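# Refit and lock the server's top cover

## Task

Place the server's top cover back on it and slide it shut so it locks; the lock engages if it is slid closed with a firm push, or while both release buttons are being pressed.

## Robot and tools

Robot: two arms, left_arm (a left hand) and right_arm (a right hand), each with five fingers. Calibrated bases in the scene frame: left_arm at (+0.028, +0.330, 0) m, quat_wxyz (+1.000, 0, 0, -0.003); right_arm at (+0.006, -0.315, 0) m, quat_wxyz (+1.000, 0, 0, -0.014). A two-camera stand is fixed behind the arms.

Frames. Scene frame: origin at table height midway between the nominal bases, +z up, +x out over the table, left_arm on +y (not the image's left). Each arm's hand positions, velocities, targets and wrist-camera poses are reported in that arm's own base frame; fixed cameras and the table use the scene frame. Hand point: rigid with the palm, 0.15 m out from the wrist face along the fingers and 0.05 m in front of the palm. Its +z runs along the straight fingers, +y out of the palm, +x across the palm away from the thumb on the right hand (toward the thumb on the left hand). Straight fingertips extend 0.06-0.07 m past the point and sit 0.06 m behind it along -y. A wrist bracket on the little-finger side reaches 0.10 m across and can collide.

Row layout (used by execute_actions and move): one flat list of 28 numbers covering both arms, each in [-1, 1], even when only one arm should move. Order: left dx, dy, dz, rx, ry, rz; left little, ring, middle, index, thumb_bend, thumb_turn, force_limit, speed; then the same 14 for the right arm. The six pose numbers are an offset, not a pose: a displacement and rotation vector counted from that arm's current Hand target, along that arm's base axes, rotating about the Hand target's position. Scale: 1.0 = 0.6 m or 180 degrees. Every row in a call counts from the same starting Hand target, so sending the same offset again moves further. All zeros re-requests the current Hand target. Translations longer than 1.0 get shortened along their direction.

Hand numbers are absolute targets: fingers and thumb_bend +1 straight, -1 curled; thumb_turn +1 beside the palm, -1 opposite the fingers. force_limit maps -1..+1 to about 0..10 N at the fingertip (0..15 N for the two thumb motors). speed rises from near zero at -1 to full at +0.48 and stays full up to +1; full travel takes 0.49 s. For a gentle grip close at speed -0.94 or below. No value means "unchanged": to keep a hand as it is, resend the last eight numbers you sent it; before any were sent, use its hand_measured six plus hand_force_limit and hand_speed. With the thumb turned in front, objects about 0.035-0.065 m thick (handles down to ~0.025 m) can be held. To grip harder, raise force_limit and send a target more closed than hand_measured; to loosen, send one more open.

Tools.
- execute_actions(actions, cameras): actions is a list of actions; each action is up to 15 rows at 1/30 s each, the last row held to fill 15 steps (0.5 s). Images are returned only if actions is empty or cameras is given (["all"], named cameras, or []).
- move(target, speed, blend, blocking, cameras): target is one 28-number row or up to 15 rows; all offsets in a list count from the same starting Hand targets. speed is path top speed in m/s, 0.002 to 4.3 (default 0.25), turning up to twice that in rad/s; one value or one per target. blend, in m, rounds corners between listed targets (0 = stop at each). Paths last 0.5-10 s and do not avoid obstacles or the other arm. blocking=false returns after about 0.5 s while motion continues.
- wait(seconds 0-10, cameras): lets time pass holding the last commands; a running move keeps going.
- stop(cameras): brakes a running move.
- zoom_image(camera, region [x0,y0,x1,y1] in pixels, max 504x504): closer look at the latest image of cam_high, cam_low, cam_left_wrist or cam_right_wrist.
- show_instructions(): shows the reference images.
- finished_scene(scene=1): ends the scene permanently.

Results give per arm end_effector_position (m) and end_effector_quat_wxyz in the base frame, Hand target, joint positions, velocities and torques, and per hand hand_measured, hand_stopped_by (moving, target, force, stalled, fault), hand_load_n (positive = finger pushed open; a lost grip shows as a drop toward 0), hand_force_limit, hand_speed. A move adds a "move:" line: done, off_target, moving, held or fault, plus limits (paced = pose clipped, held = steps withheld). Resting 1-3 cm (sometimes 5 cm) short of the target, usually low, is normal and not contact; send the remaining distance as a new offset. Orientation is clipped to within 40 degrees of the measured one per step. MOTOR HOT warns of overheating; at 100 °C the arm drops for 30-60 s.

Cameras: cam_high and cam_low (896x504, fixed), cam_left_wrist and cam_right_wrist (672x504 fisheye).

Avoid: dropping the cover or letting it fall off the table, hitting fixed or heavy objects, fast impacts, pressing too hard, the hands touching or squeezing each other, long pushes into unreachable poses (heat), and paths passing near an arm's own base. To release a press, command back past the hand point. The scene must remain locked after the robot lets go.

Each tool is called after "Request:" as name([rows], argument=value, ...), one row to a line, values as JSON.

Reference images:

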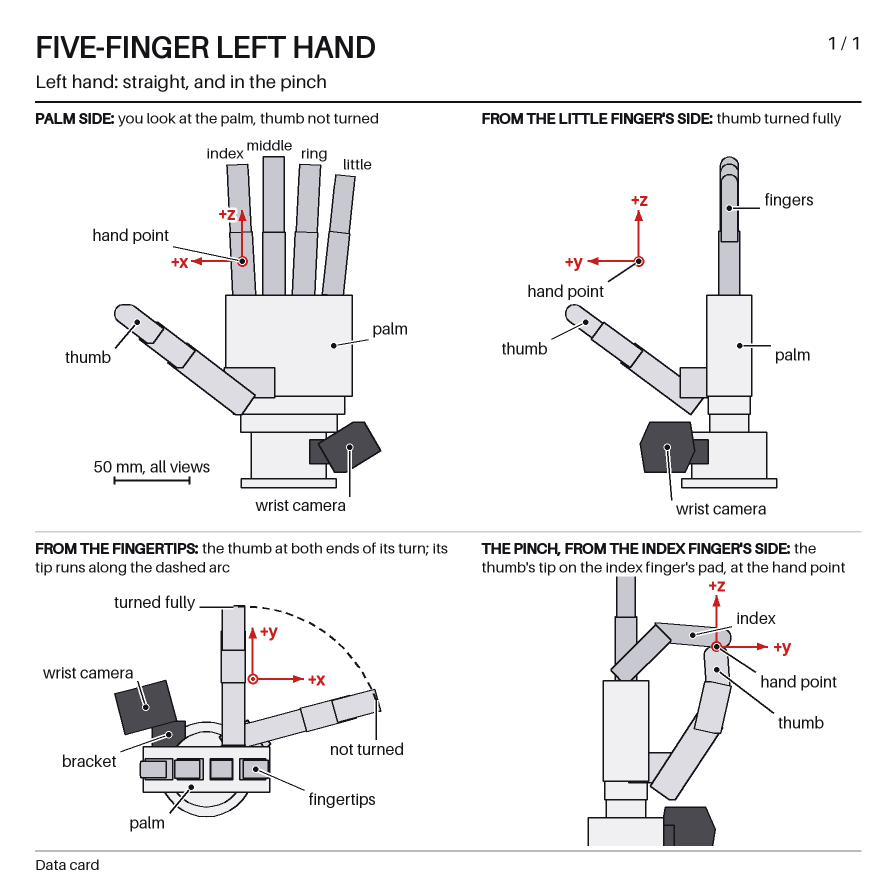

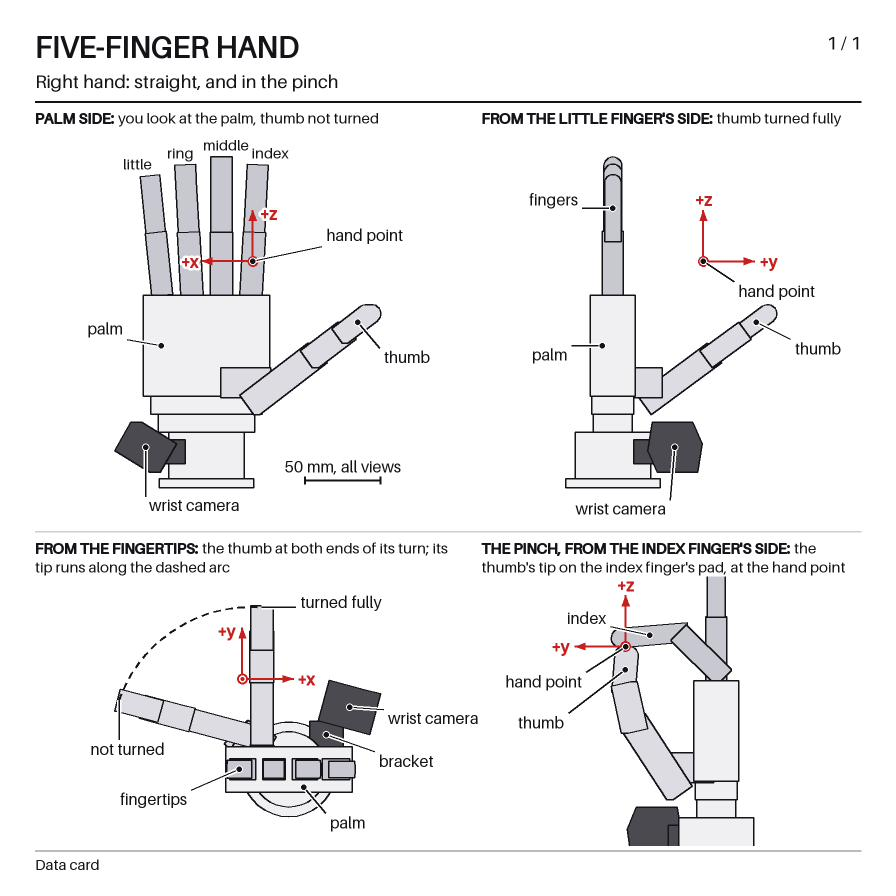

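## Session

Request:
execute_actions(actions=[])

Scene clock: 0.00 s.
left_arm: end_effector_position=(+0.5435, +0.2219, +0.1450) hand_measured=(+1.000, +1.000, +1.000, +1.000, +1.000, +1.000) hand_load_n=(+0.0, +0.0, +0.0, +0.0, +0.0, +0.0) hand_stopped_by=(target, target, target, target, target, target) hand_force_limit=0.00 hand_speed=-0.80 end_effector_quat_wxyz=(-0.194, +0.934, -0.200, +0.223) | right_arm: end_effector_position=(+0.5937, +0.5284, +0.3003) hand_measured=(+1.000, +1.000, +1.000, +1.000, +1.000, +1.000) hand_load_n=(+0.0, +0.0, +0.0, -0.5, +0.0, +0.0) hand_stopped_by=(target, target, target, target, target, target) hand_force_limit=0.00 hand_speed=-0.80 end_effector_quat_wxyz=(-0.428, +0.655, +0.099, +0.615)
Joint positions: left_arm=[0.49 1.585 1.252 -0.638 -0.008 -0.656] | right_arm=[0.785 1.804 1.367 0.561 0.026 -1.116]
Joint velocities: within noise
Joint torques (N m): no reading
Heat: left arm: hottest waist 28 °C; right arm: hottest waist 28 °C.
Hand target: left_arm +0.5540, +0.2275, +0.1654; -0.207, +0.928, -0.199, +0.239 | right_arm +0.5965, +0.5312, +0.3241; -0.436, +0.640, +0.097, +0.625

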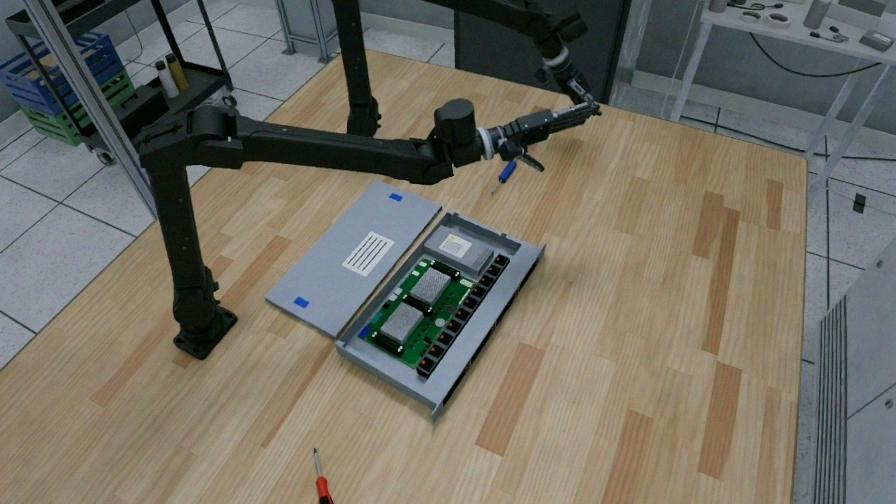

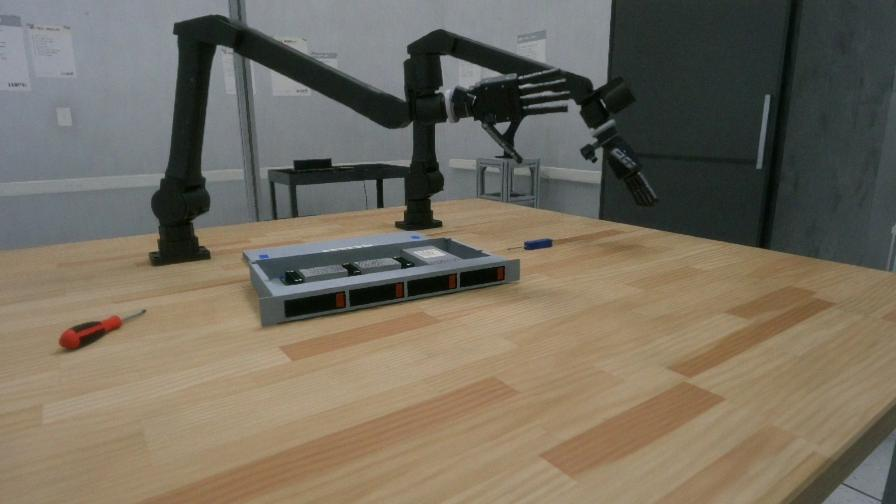

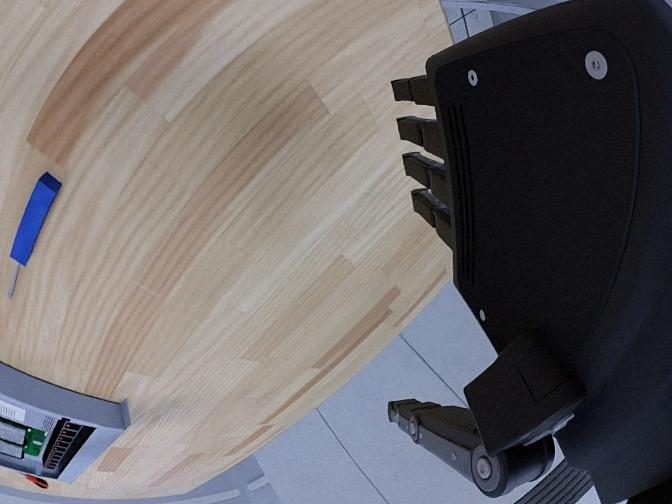

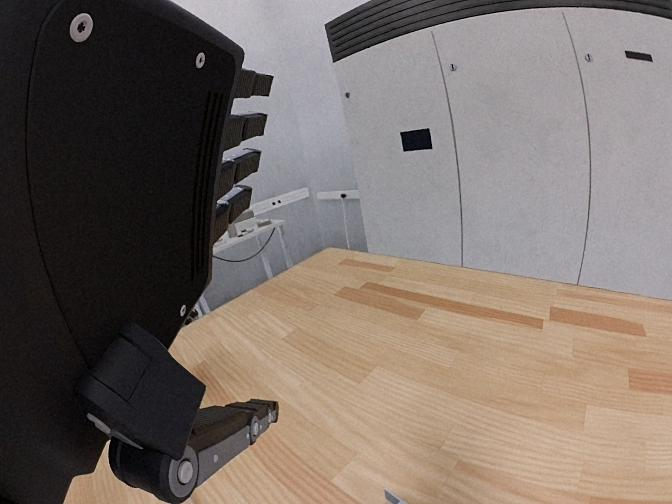

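Request:
zoom_image(camera="cam_high", region=[250, 170, 560, 430])

Request:
zoom_image(camera="cam_low", region=[230, 210, 560, 340])

Scaled by 1.626 from the camera's 896x504 image, which has a finer 1280x720 frame.

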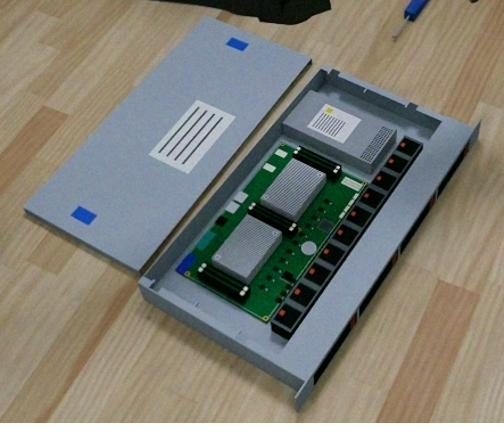

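Scaled by 1.527 from the camera's 896x504 image, which has a finer 1280x720 frame.

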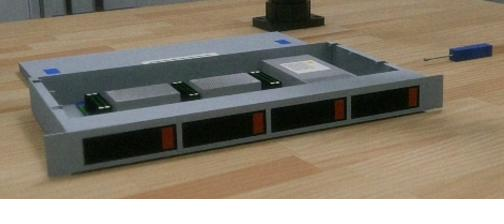

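Request:
move(target=[0,0,0,0,0,0,1,1,1,1,1,1,0,-0.8,-0.411,-0.635,0.05,0.198,0.468,-0.351,1,1,1,1,1,1,0,-0.8], cameras=["all"])

Scene clock: 89.27 s.
left_arm: end_effector_position=(+0.5435, +0.2219, +0.1450) hand_measured=(+1.000, +1.000, +1.000, +1.000, +1.000, +1.000) hand_load_n=(+0.0, +0.0, +0.0, +0.0, +0.0, +0.0) hand_stopped_by=(target, target, target, target, target, target) hand_force_limit=0.00 hand_speed=-0.80 end_effector_quat_wxyz=(-0.194, +0.934, -0.200, +0.223) | right_arm: end_effector_position=(+0.3407, +0.1480, +0.3233) hand_measured=(+1.000, +1.000, +1.000, +1.000, +1.000, +1.000) hand_load_n=(+0.0, +0.0, +0.0, +0.0, +0.0, +0.0) hand_stopped_by=(target, target, target, target, target, target) hand_force_limit=0.00 hand_speed=-0.80 end_effector_quat_wxyz=(-0.154, +0.698, -0.677, +0.174)
Joint positions: left_arm=[0.49 1.585 1.252 -0.638 -0.008 -0.656] | right_arm=[0.383 1.149 1.382 -1.372 0.189 0.311]
Joint torques (N m): left_arm=[0.38 -12.69 11.81 1.5 0.01 -0.01] | right_arm=[-0.79 -5.95 13.85 0.38 0.11 0.23]
Heat: left arm: hottest elbow 31 °C; right arm: hottest elbow 30 °C.
Hand target: left_arm +0.5540, +0.2275, +0.1654; -0.207, +0.928, -0.199, +0.239 | right_arm +0.3499, +0.1503, +0.3541; -0.183, +0.683, -0.683, +0.184
Off the commanded pose: left_arm 0.024 m, 2 deg | right_arm 0.032 m, 4 deg.
move: off_target (left_arm, right_arm)
camera_calibration:
cam_right_wrist: T_world_to_cam=[[-0.853119, -0.306049, -0.422517, 0.472563], [-0.444144, 0.850946, 0.280406, -0.0604674], [0.273721, 0.426879, -0.861888, 0.236209], [0, 0, 0, 1]] pos_world=[0.311641, 0.0952497, 0.420207]

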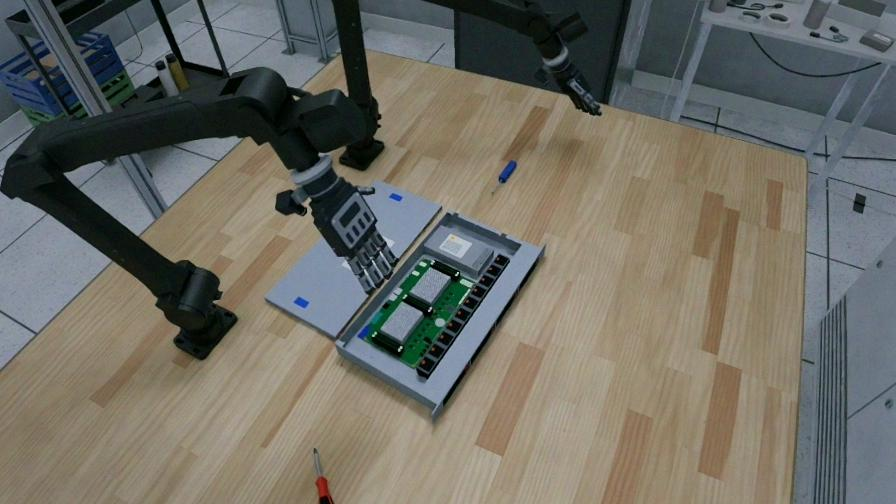

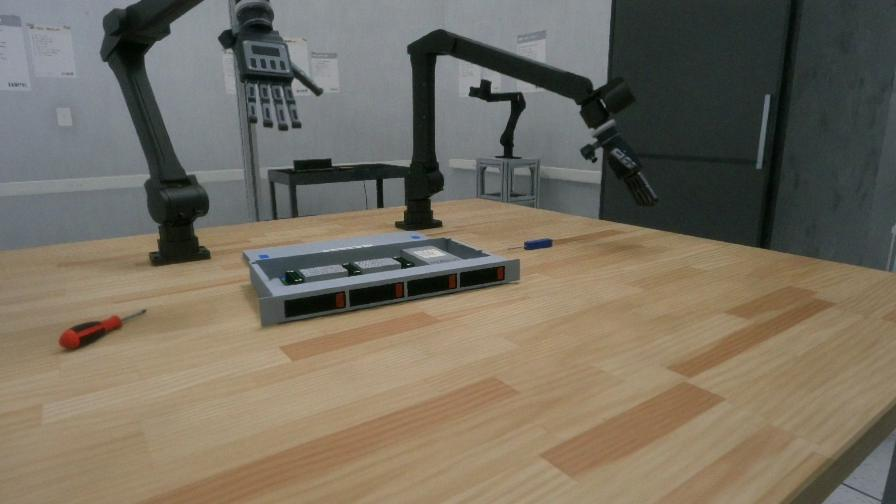

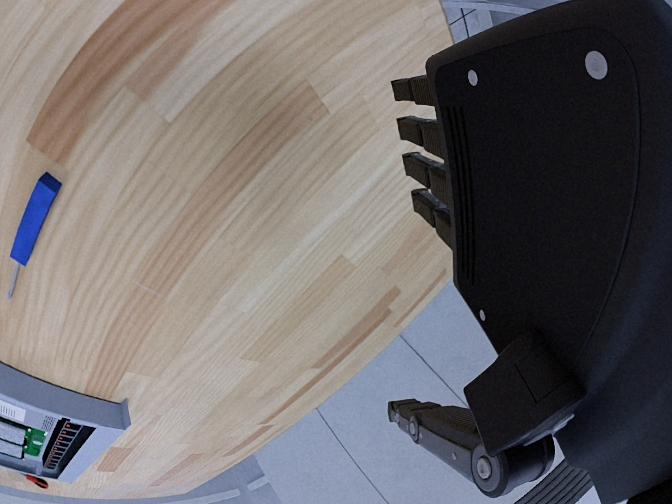

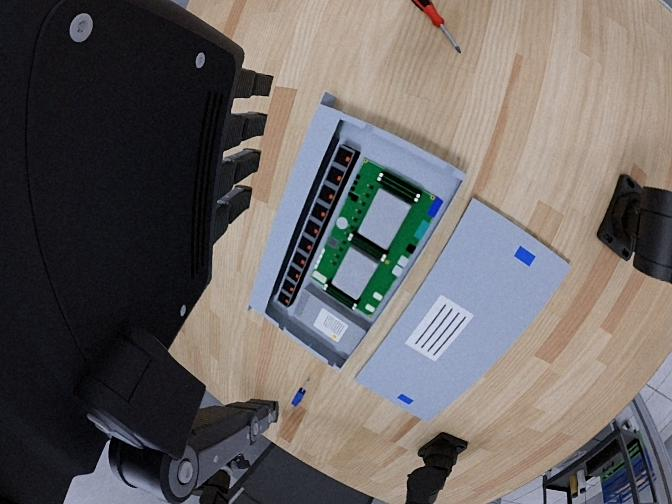

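Request:
zoom_image(camera="cam_right_wrist", region=[240, 80, 480, 380])

Request:
zoom_image(camera="cam_right_wrist", region=[340, 180, 590, 430])

Scaled by 1.680 from the camera's 672x504 image, which has a finer 960x720 frame.

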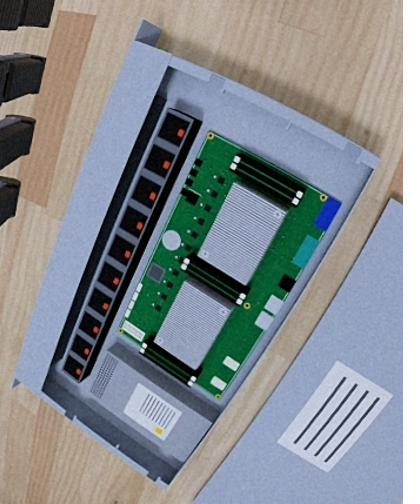

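Scaled by 2.016 from the camera's 672x504 image, which has a finer 960x720 frame.

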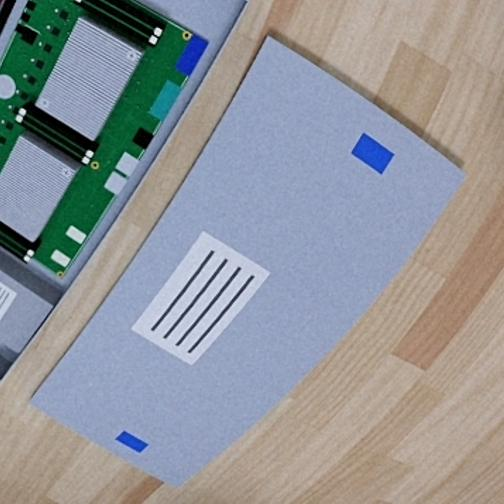

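Request:
zoom_image(camera="cam_high", region=[255, 280, 355, 360])

Request:
zoom_image(camera="cam_high", region=[400, 180, 560, 280])

Request:
zoom_image(camera="cam_low", region=[235, 225, 335, 335])

Request:
zoom_image(camera="cam_low", region=[400, 225, 530, 305])

Scaled by 5.040 from the camera's 896x504 image, which has a finer 1280x720 frame.

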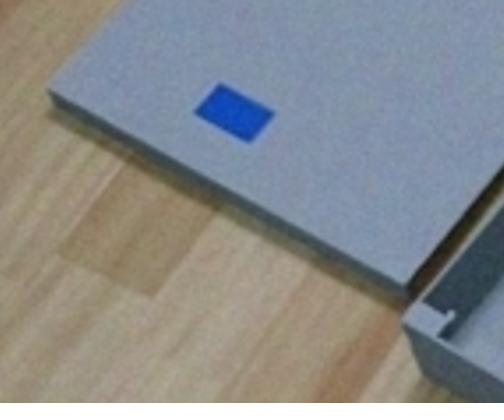

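Scaled by 3.150 from the camera's 896x504 image, which has a finer 1280x720 frame.

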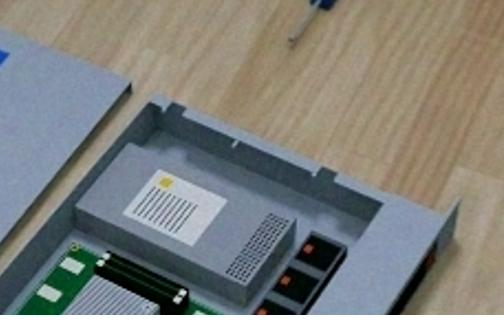

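Scaled by 4.582 from the camera's 896x504 image, which has a finer 1280x720 frame.

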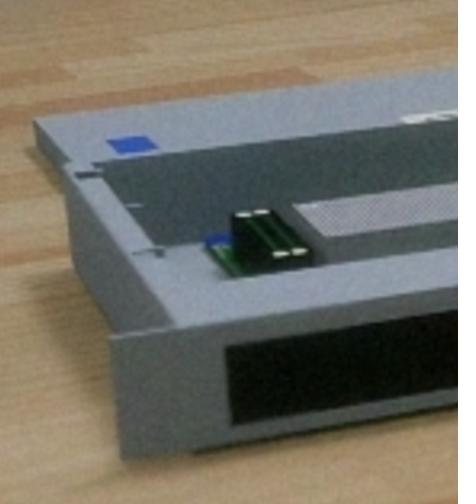

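Scaled by 3.877 from the camera's 896x504 image, which has a finer 1280x720 frame.

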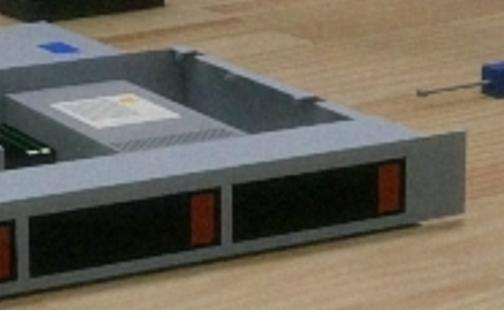

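Request:
move(target=[-0.27,-0.596,0.05,-0.1266,0.1619,0.0991,1,1,1,1,1,1,0,-0.8,-0.158,-0.025,-0.19,0.137,0.127,-0.510,1,1,1,1,1,1,0,-0.8], cameras=["all"])

Scene clock: 140.40 s.
left_arm: end_effector_position=(+0.3919, -0.1277, +0.1859) hand_measured=(+1.000, +1.000, +1.000, +1.000, +1.000, +1.000) hand_load_n=(+0.0, +0.0, +0.0, +0.0, +0.0, +0.0) hand_stopped_by=(target, target, target, target, target, target) hand_force_limit=0.00 hand_speed=-0.80 end_effector_quat_wxyz=(-0.002, +0.999, -0.053, -0.009) | right_arm: end_effector_position=(+0.2576, +0.1378, +0.2405) hand_measured=(+1.000, +1.000, +1.000, +1.000, +1.000, +1.000) hand_load_n=(+0.0, +0.0, +0.0, +0.0, +0.0, +0.0) hand_stopped_by=(target, target, target, target, target, target) hand_force_limit=0.00 hand_speed=-0.80 end_effector_quat_wxyz=(+0.002, +0.026, +1.000, -0.001)
Joint positions: left_arm=[-0.174 1.339 1.181 -1.431 -0.002 -1.639] | right_arm=[0.345 0.947 1.028 -1.649 0.003 1.967]
Joint torques (N m): left_arm=[-0.09 -8.7 9.39 0.09 0.1 -0.1] | right_arm=[-0.03 -3.55 7.8 -0.06 -0.05 0.25]
Heat: left arm: hottest elbow 32 °C; right arm: hottest elbow 33 °C.
Hand target: left_arm +0.3921, -0.1302, +0.1956; +0.000, +0.999, -0.050, +0.000 | right_arm +0.2552, +0.1352, +0.2401; +0.000, +0.037, +0.999, +0.000
Off the commanded pose: left_arm 0.010 m, 1 deg | right_arm 0.004 m, 1 deg.
move: done
camera_calibration:
cam_left_wrist: T_world_to_cam=[[0.363933, 0.931102, 0.0245335, -0.0271684], [0.827512, -0.335309, 0.450324, -0.444693], [0.427524, -0.143586, -0.892528, 0.0954979], [0, 0, 0, 1]] pos_world=[0.337048, -0.110101, 0.286157]
cam_right_wrist: T_world_to_cam=[[-0.222052, 0.975035, -0.000787443, -0.0769066], [0.859961, 0.196226, 0.471129, -0.357034], [0.459521, 0.103938, -0.882064, 0.193354], [0, 0, 0, 1]] pos_world=[0.201107, 0.124949, 0.338699]

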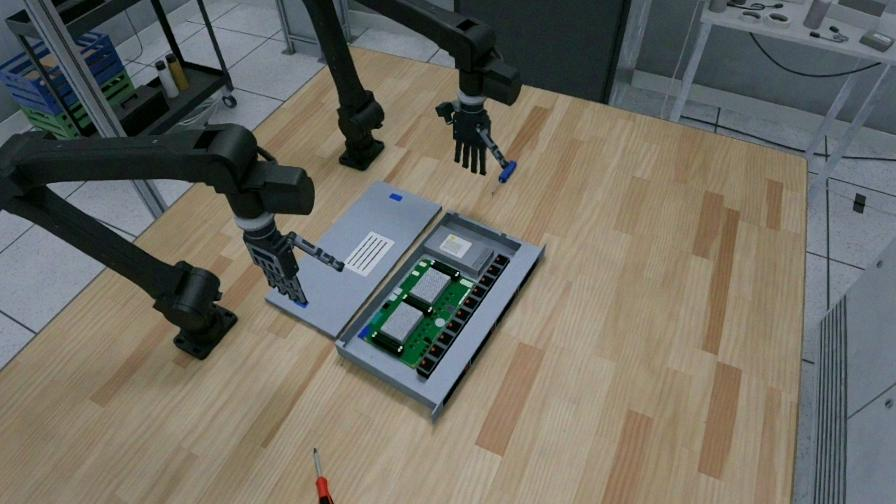

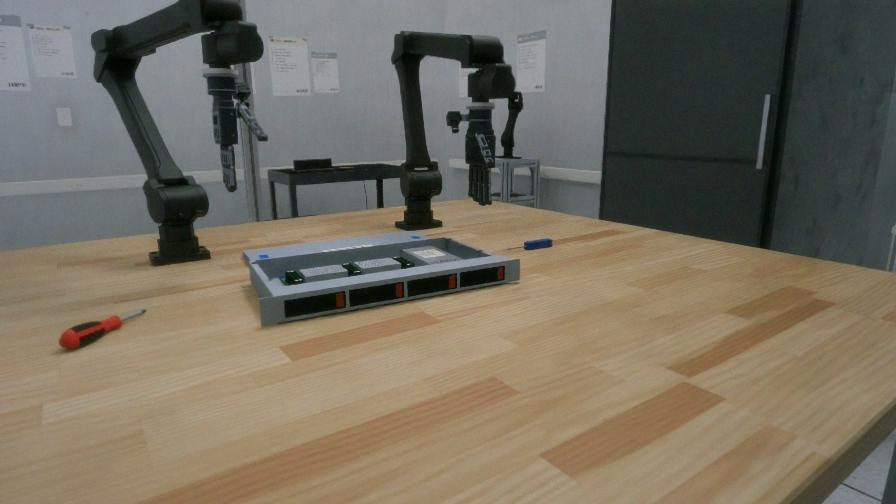

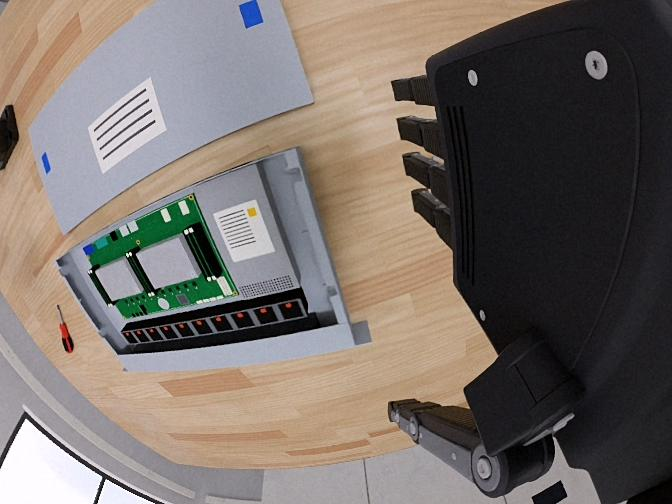

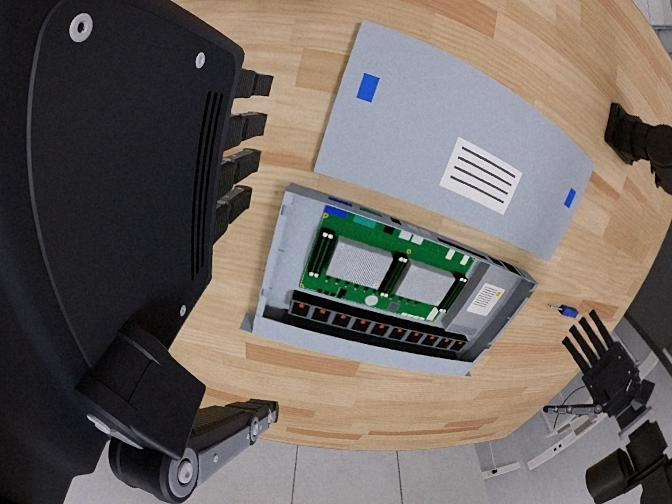

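Request:
zoom_image(camera="cam_left_wrist", region=[240, 130, 400, 380])

Request:
zoom_image(camera="cam_right_wrist", region=[230, 170, 360, 350])

Request:
zoom_image(camera="cam_right_wrist", region=[300, 10, 420, 200])

Scaled by 2.016 from the camera's 672x504 image, which has a finer 960x720 frame.

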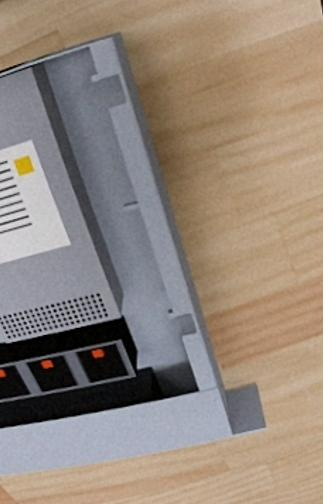

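Scaled by 2.800 from the camera's 672x504 image, which has a finer 960x720 frame.

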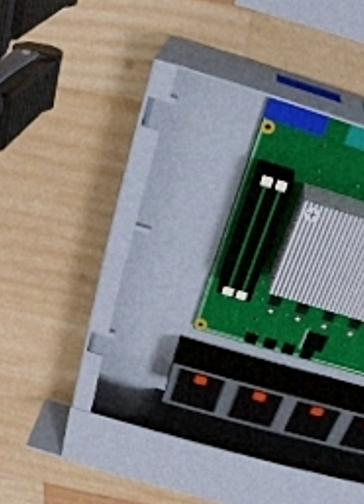

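Scaled by 2.653 from the camera's 672x504 image, which has a finer 960x720 frame.

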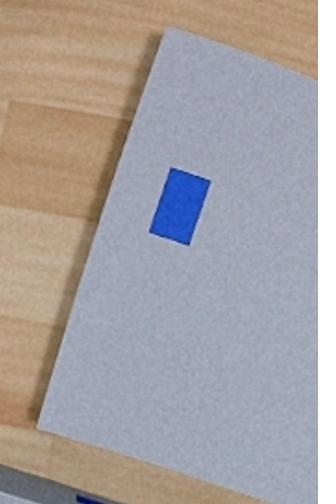

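Request:
move(target=[-0.2533,0.297,-0.11,0,0,0,1,1,1,1,1,1,0,-0.8,0.008,-0.26,-0.2,0,0,0,1,1,1,1,1,1,0,-0.8], cameras=["cam_left_wrist","cam_right_wrist"])

Scene clock: 168.93 s.
left_arm: end_effector_position=(+0.2381, +0.0456, +0.1275) hand_measured=(+1.000, +1.000, +1.000, +1.000, +1.000, +1.000) hand_load_n=(+0.0, +0.0, +0.0, +0.0, +0.0, +0.0) hand_stopped_by=(target, target, target, target, target, target) hand_force_limit=0.00 hand_speed=-0.80 end_effector_quat_wxyz=(+0.002, +0.999, -0.048, -0.008) | right_arm: end_effector_position=(+0.2598, -0.0191, +0.1227) hand_measured=(+1.000, +1.000, +1.000, +1.000, +1.000, +1.000) hand_load_n=(+0.0, +0.0, +0.0, +0.0, +0.0, +0.0) hand_stopped_by=(target, target, target, target, target, target) hand_force_limit=0.00 hand_speed=-0.80 end_effector_quat_wxyz=(+0.000, +0.041, +0.999, -0.002)
Joint positions: left_arm=[0.469 0.994 0.758 -1.351 -0.004 -1.006] | right_arm=[-0.324 0.975 0.735 -1.329 0.004 1.329]
Joint torques (N m): left_arm=[1.08 -2.73 8.62 0.7 0.13 0.11] | right_arm=[-0.62 -2.26 7.86 0.31 -0.12 -0.11]
Heat: left arm: hottest elbow 33 °C; right arm: hottest elbow 31 °C.
Hand target: left_arm +0.2401, +0.0482, +0.1296; +0.000, +0.999, -0.050, +0.000 | right_arm +0.2599, -0.0207, +0.1201; +0.000, +0.037, +0.999, +0.000
Off the commanded pose: left_arm 0.004 m, 1 deg | right_arm 0.003 m, 1 deg.
move: done
camera_calibration:
cam_left_wrist: T_world_to_cam=[[0.354914, 0.934749, 0.0167691, -0.128205], [0.830337, -0.323411, 0.453813, -0.234613], [0.429625, -0.147141, -0.890939, 0.133502], [0, 0, 0, 1]] pos_world=[0.182954, 0.0636061, 0.227563]
cam_right_wrist: T_world_to_cam=[[-0.192593, 0.981276, -0.00248198, 0.0690714], [0.867462, 0.171436, 0.467032, -0.27452], [0.458712, 0.0877938, -0.884237, 0.104975], [0, 0, 0, 1]] pos_world=[0.203285, -0.0299316, 0.221203]
Images, in order (width x height): cam_left_wrist 672x504, cam_right_wrist 672x504.

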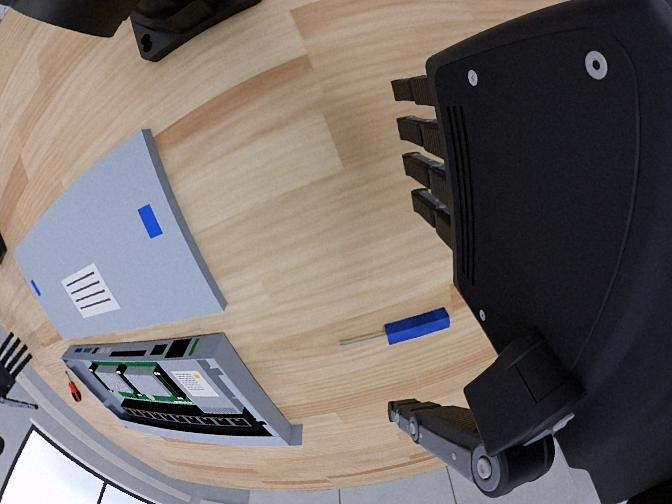

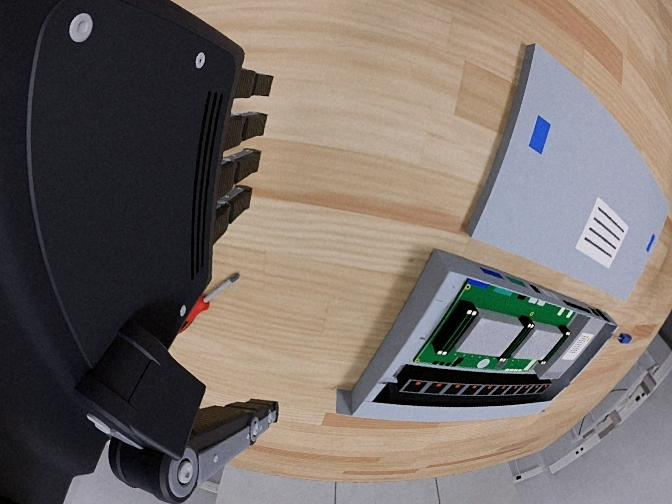

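Request:
zoom_image(camera="cam_right_wrist", region=[450, 30, 600, 260])

Request:
zoom_image(camera="cam_left_wrist", region=[110, 110, 240, 330])

Scaled by 2.191 from the camera's 672x504 image, which has a finer 960x720 frame.

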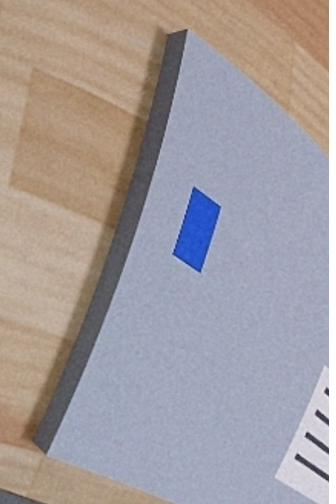

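Scaled by 2.291 from the camera's 672x504 image, which has a finer 960x720 frame.

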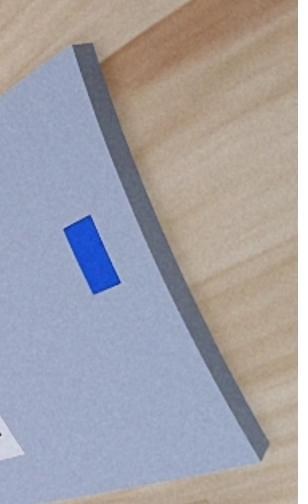

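Request:
move([
  [0.003,-0.297,0,0,0,0,1,1,1,1,1,1,0,-0.8,-0.061,0.292,0,0,0,0,1,1,1,1,1,1,0,-0.8],
  [0.003,-0.297,-0.074,0,0,0,1,1,1,1,1,1,0,-0.8,-0.061,0.292,-0.0585,0,0,0,1,1,1,1,1,1,0,-0.8],
], blend=0.01, speed=0.2, cameras=["all"])

Scene clock: 204.97 s.
left_arm: end_effector_position=(+0.2382, -0.1277, +0.0847) hand_measured=(+1.000, +1.000, +1.000, +1.000, +1.000, +1.000) hand_load_n=(+0.0, +0.0, +0.0, +0.0, +0.0, +0.0) hand_stopped_by=(target, target, target, target, target, target) hand_force_limit=0.00 hand_speed=-0.80 end_effector_quat_wxyz=(+0.000, +0.999, -0.051, -0.004) | right_arm: end_effector_position=(+0.2229, +0.1527, +0.0878) hand_measured=(+1.000, +1.000, +1.000, +1.000, +1.000, +1.000) hand_load_n=(+0.0, +0.0, +0.0, +0.0, +0.0, -0.5) hand_stopped_by=(target, target, target, target, target, target) hand_force_limit=0.00 hand_speed=-0.80 end_effector_quat_wxyz=(-0.003, +0.025, +1.000, +0.007)
Joint positions: left_arm=[-0.29 0.976 0.631 -1.233 0.002 -1.758] | right_arm=[0.45 0.924 0.609 -1.255 -0.015 2.07]
Joint torques (N m): left_arm=[-0.26 -1.2 8.57 0.75 -0.11 -0.09] | right_arm=[0.67 -2.02 7.66 0.59 0.16 0.27]
Heat: left arm: hottest elbow 31 °C; right arm: hottest elbow 30 °C.
Hand target: left_arm +0.2418, -0.1301, +0.0852; +0.000, +0.999, -0.050, +0.000 | right_arm +0.2234, +0.1545, +0.0850; +0.000, +0.037, +0.999, +0.000
Off the commanded pose: left_arm 0.004 m, 1 deg | right_arm 0.003 m, 2 deg.
joint sent to its limit (right arm) — joint 6 (wrist roll), upper limit. The joint targets still meet the commanded pose.
move: done
camera_calibration:
cam_left_wrist: T_world_to_cam=[[0.361134, 0.932233, 0.0228949, 0.0320979], [0.824365, -0.330631, 0.459462, -0.271269], [0.435895, -0.147054, -0.887902, 0.0680973], [0, 0, 0, 1]] pos_world=[0.18235, -0.109599, 0.184367]
cam_right_wrist: T_world_to_cam=[[-0.224196, 0.974406, 0.0164399, -0.100276], [0.864206, 0.190987, 0.465481, -0.257752], [0.450427, 0.118566, -0.884905, 0.0731927], [0, 0, 0, 1]] pos_world=[0.167302, 0.138258, 0.186396]

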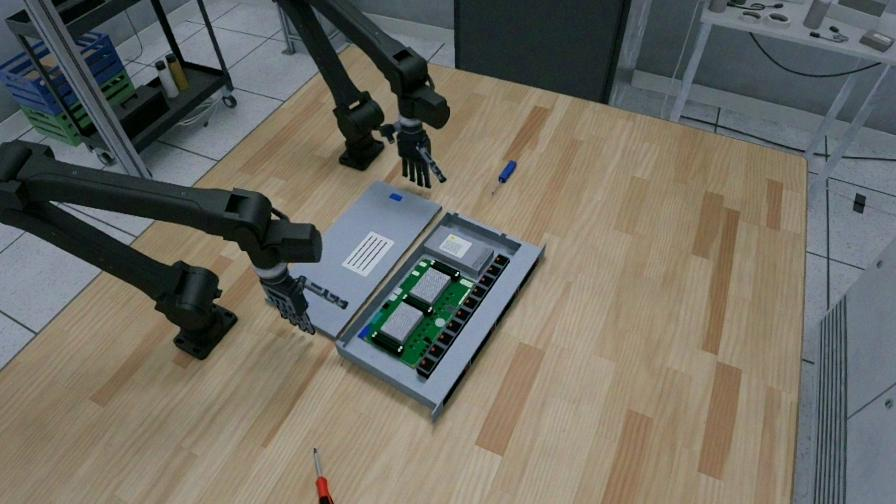

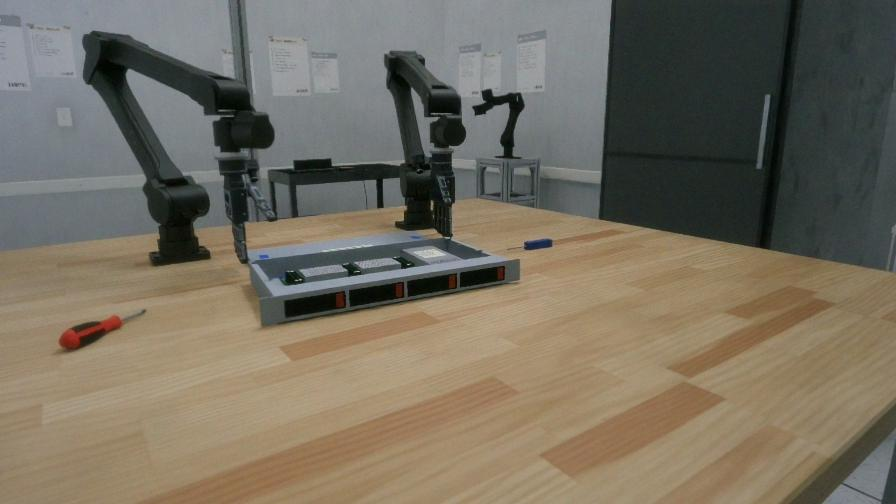

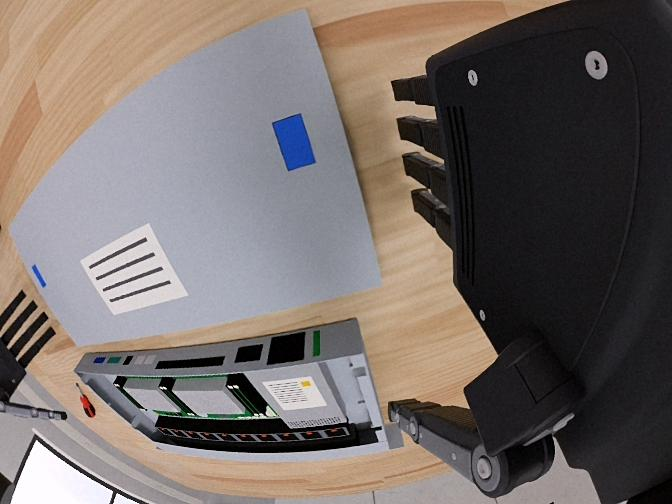

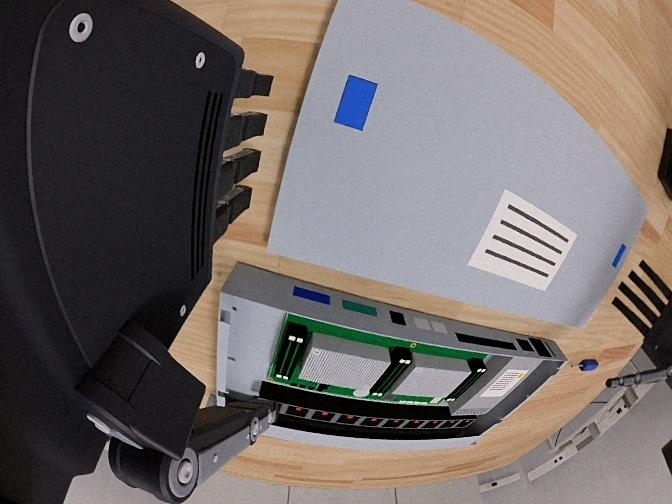

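Request:
zoom_image(camera="cam_low", region=[210, 220, 300, 290])

Request:
zoom_image(camera="cam_low", region=[410, 200, 500, 270])

Request:
zoom_image(camera="cam_high", region=[250, 250, 350, 350])

Request:
zoom_image(camera="cam_high", region=[370, 130, 470, 230])

Scaled by 5.600 from the camera's 896x504 image, which has a finer 1280x720 frame.

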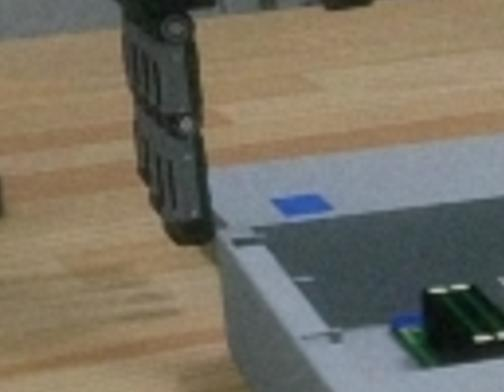

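Scaled by 5.600 from the camera's 896x504 image, which has a finer 1280x720 frame.

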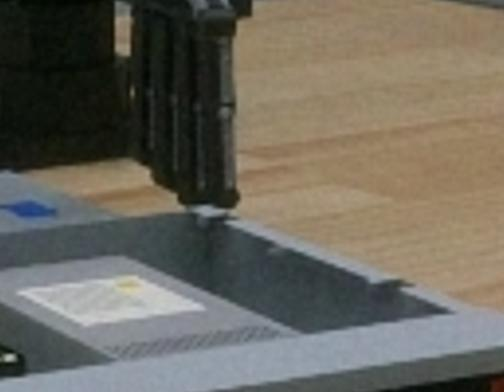

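Scaled by 5.040 from the camera's 896x504 image, which has a finer 1280x720 frame.

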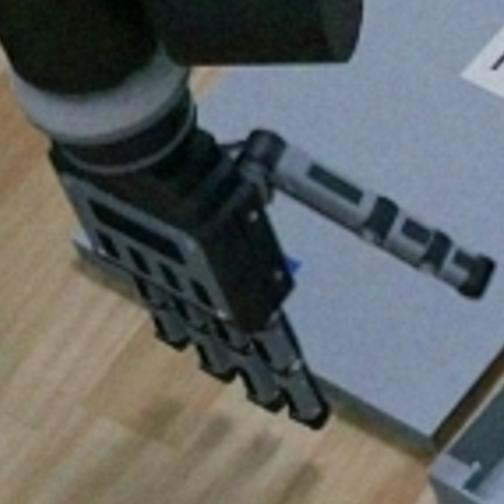

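Scaled by 5.040 from the camera's 896x504 image, which has a finer 1280x720 frame.

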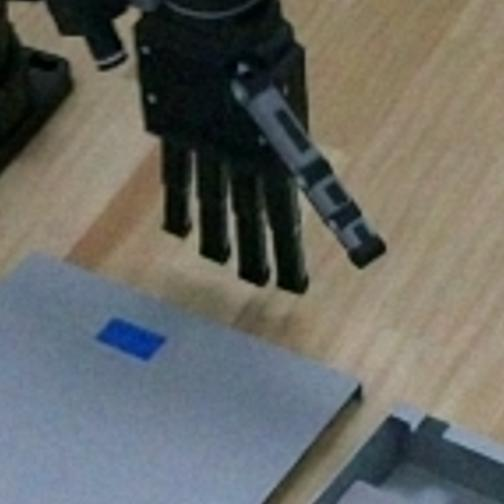

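Request:
move(target=[-0.003,-0.03,-0.0167,0,0,0,1,1,1,1,1,1,0,-0.8,-0.018,0.0233,-0.0175,0,0,0,1,1,1,1,1,1,0,-0.8], speed=0.1, cameras=["all"])

Scene clock: 235.57 s.
left_arm: end_effector_position=(+0.2377, -0.1459, +0.0759) hand_measured=(+1.000, +1.000, +1.000, +1.000, +1.000, +1.000) hand_load_n=(+0.0, +0.0, +0.0, +0.0, +0.0, +0.0) hand_stopped_by=(target, target, target, target, target, target) hand_force_limit=0.00 hand_speed=-0.80 end_effector_quat_wxyz=(+0.000, +0.999, -0.052, -0.003) | right_arm: end_effector_position=(+0.2139, +0.1656, +0.0779) hand_measured=(+1.000, +1.000, +1.000, +1.000, +1.000, +1.000) hand_load_n=(+0.0, +0.0, +0.0, +0.0, +0.0, +0.0) hand_stopped_by=(target, target, target, target, target, target) hand_force_limit=0.00 hand_speed=-0.80 end_effector_quat_wxyz=(-0.008, +0.004, +1.000, +0.017)
Joint positions: left_arm=[-0.367 1.004 0.622 -1.194 0.002 -1.834] | right_arm=[0.492 0.935 0.584 -1.218 -0.038 2.07]
Joint torques (N m): left_arm=[-0.32 -1.49 8.2 0.77 -0.1 -0.09] | right_arm=[0.91 -1.85 7.57 0.51 -0.11 0.24]
Heat: left arm: hottest elbow 32 °C; right arm: hottest elbow 29 °C.
Hand target: left_arm +0.2399, -0.1481, +0.0752; +0.000, +0.999, -0.050, +0.000 | right_arm +0.2126, +0.1685, +0.0745; +0.000, +0.037, +0.999, +0.000
Off the commanded pose: left_arm 0.003 m, 0 deg | right_arm 0.005 m, 4 deg.
joint sent to its limit (right arm) — joint 6 (wrist roll), upper limit. The joint targets are off in orientation, not in position.
move: off_target (right_arm)
camera_calibration:
cam_left_wrist: T_world_to_cam=[[0.361828, 0.93195, 0.0234452, 0.0493014], [0.822955, -0.331124, 0.46163, -0.27268], [0.437979, -0.147736, -0.886763, 0.057115], [0, 0, 0, 1]] pos_world=[0.18155, -0.1278, 0.175369]
cam_right_wrist: T_world_to_cam=[[-0.263994, 0.963716, 0.0394708, -0.106272], [0.860051, 0.216678, 0.461911, -0.250974], [0.436599, 0.155889, -0.886047, 0.0638408], [0, 0, 0, 1]] pos_world=[0.159922, 0.146845, 0.176688]

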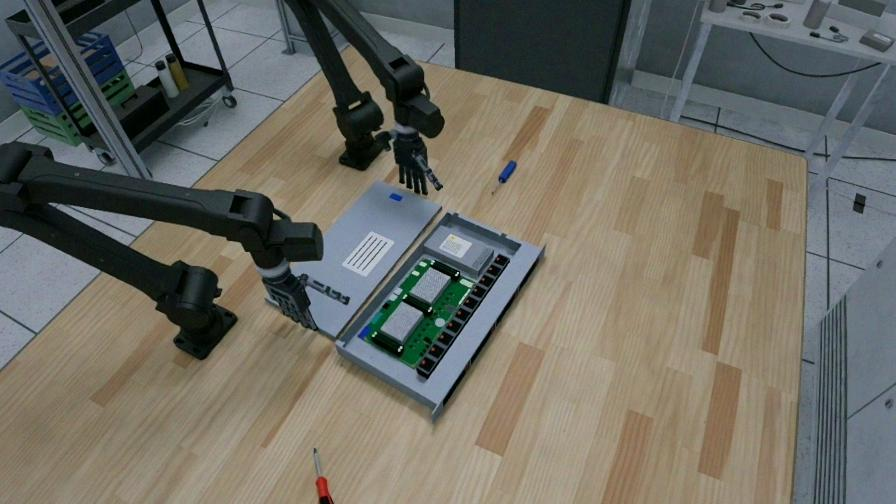

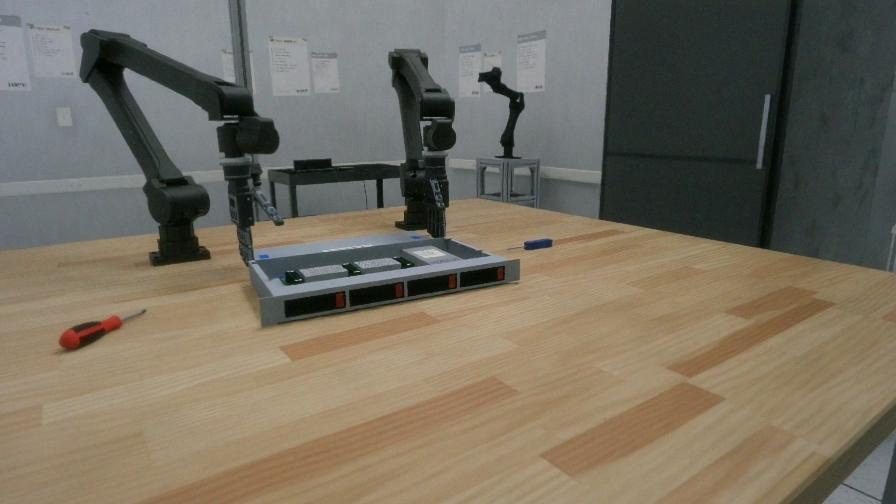

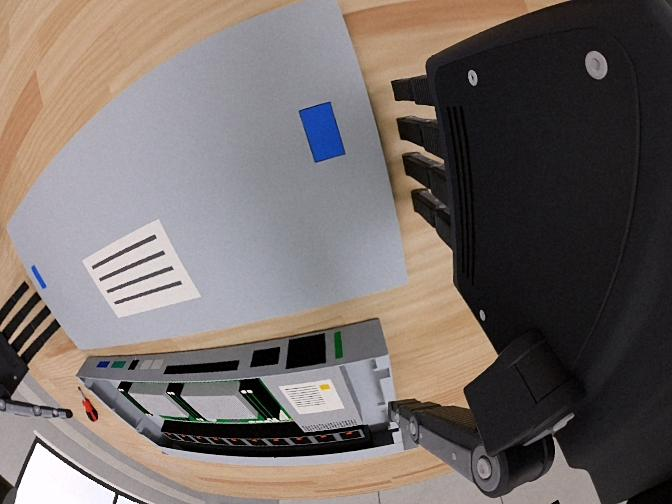

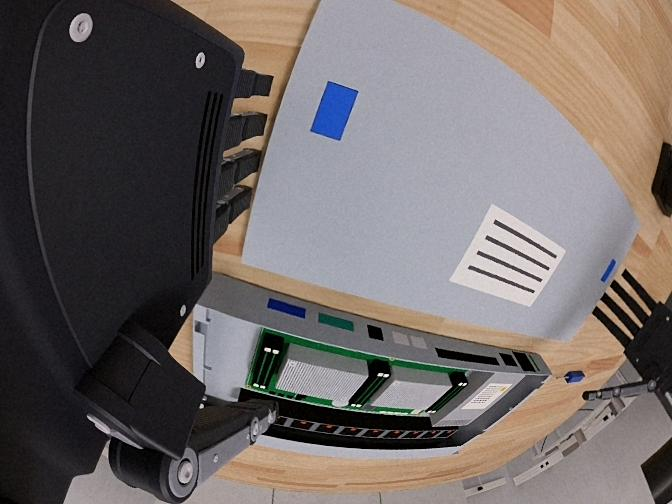

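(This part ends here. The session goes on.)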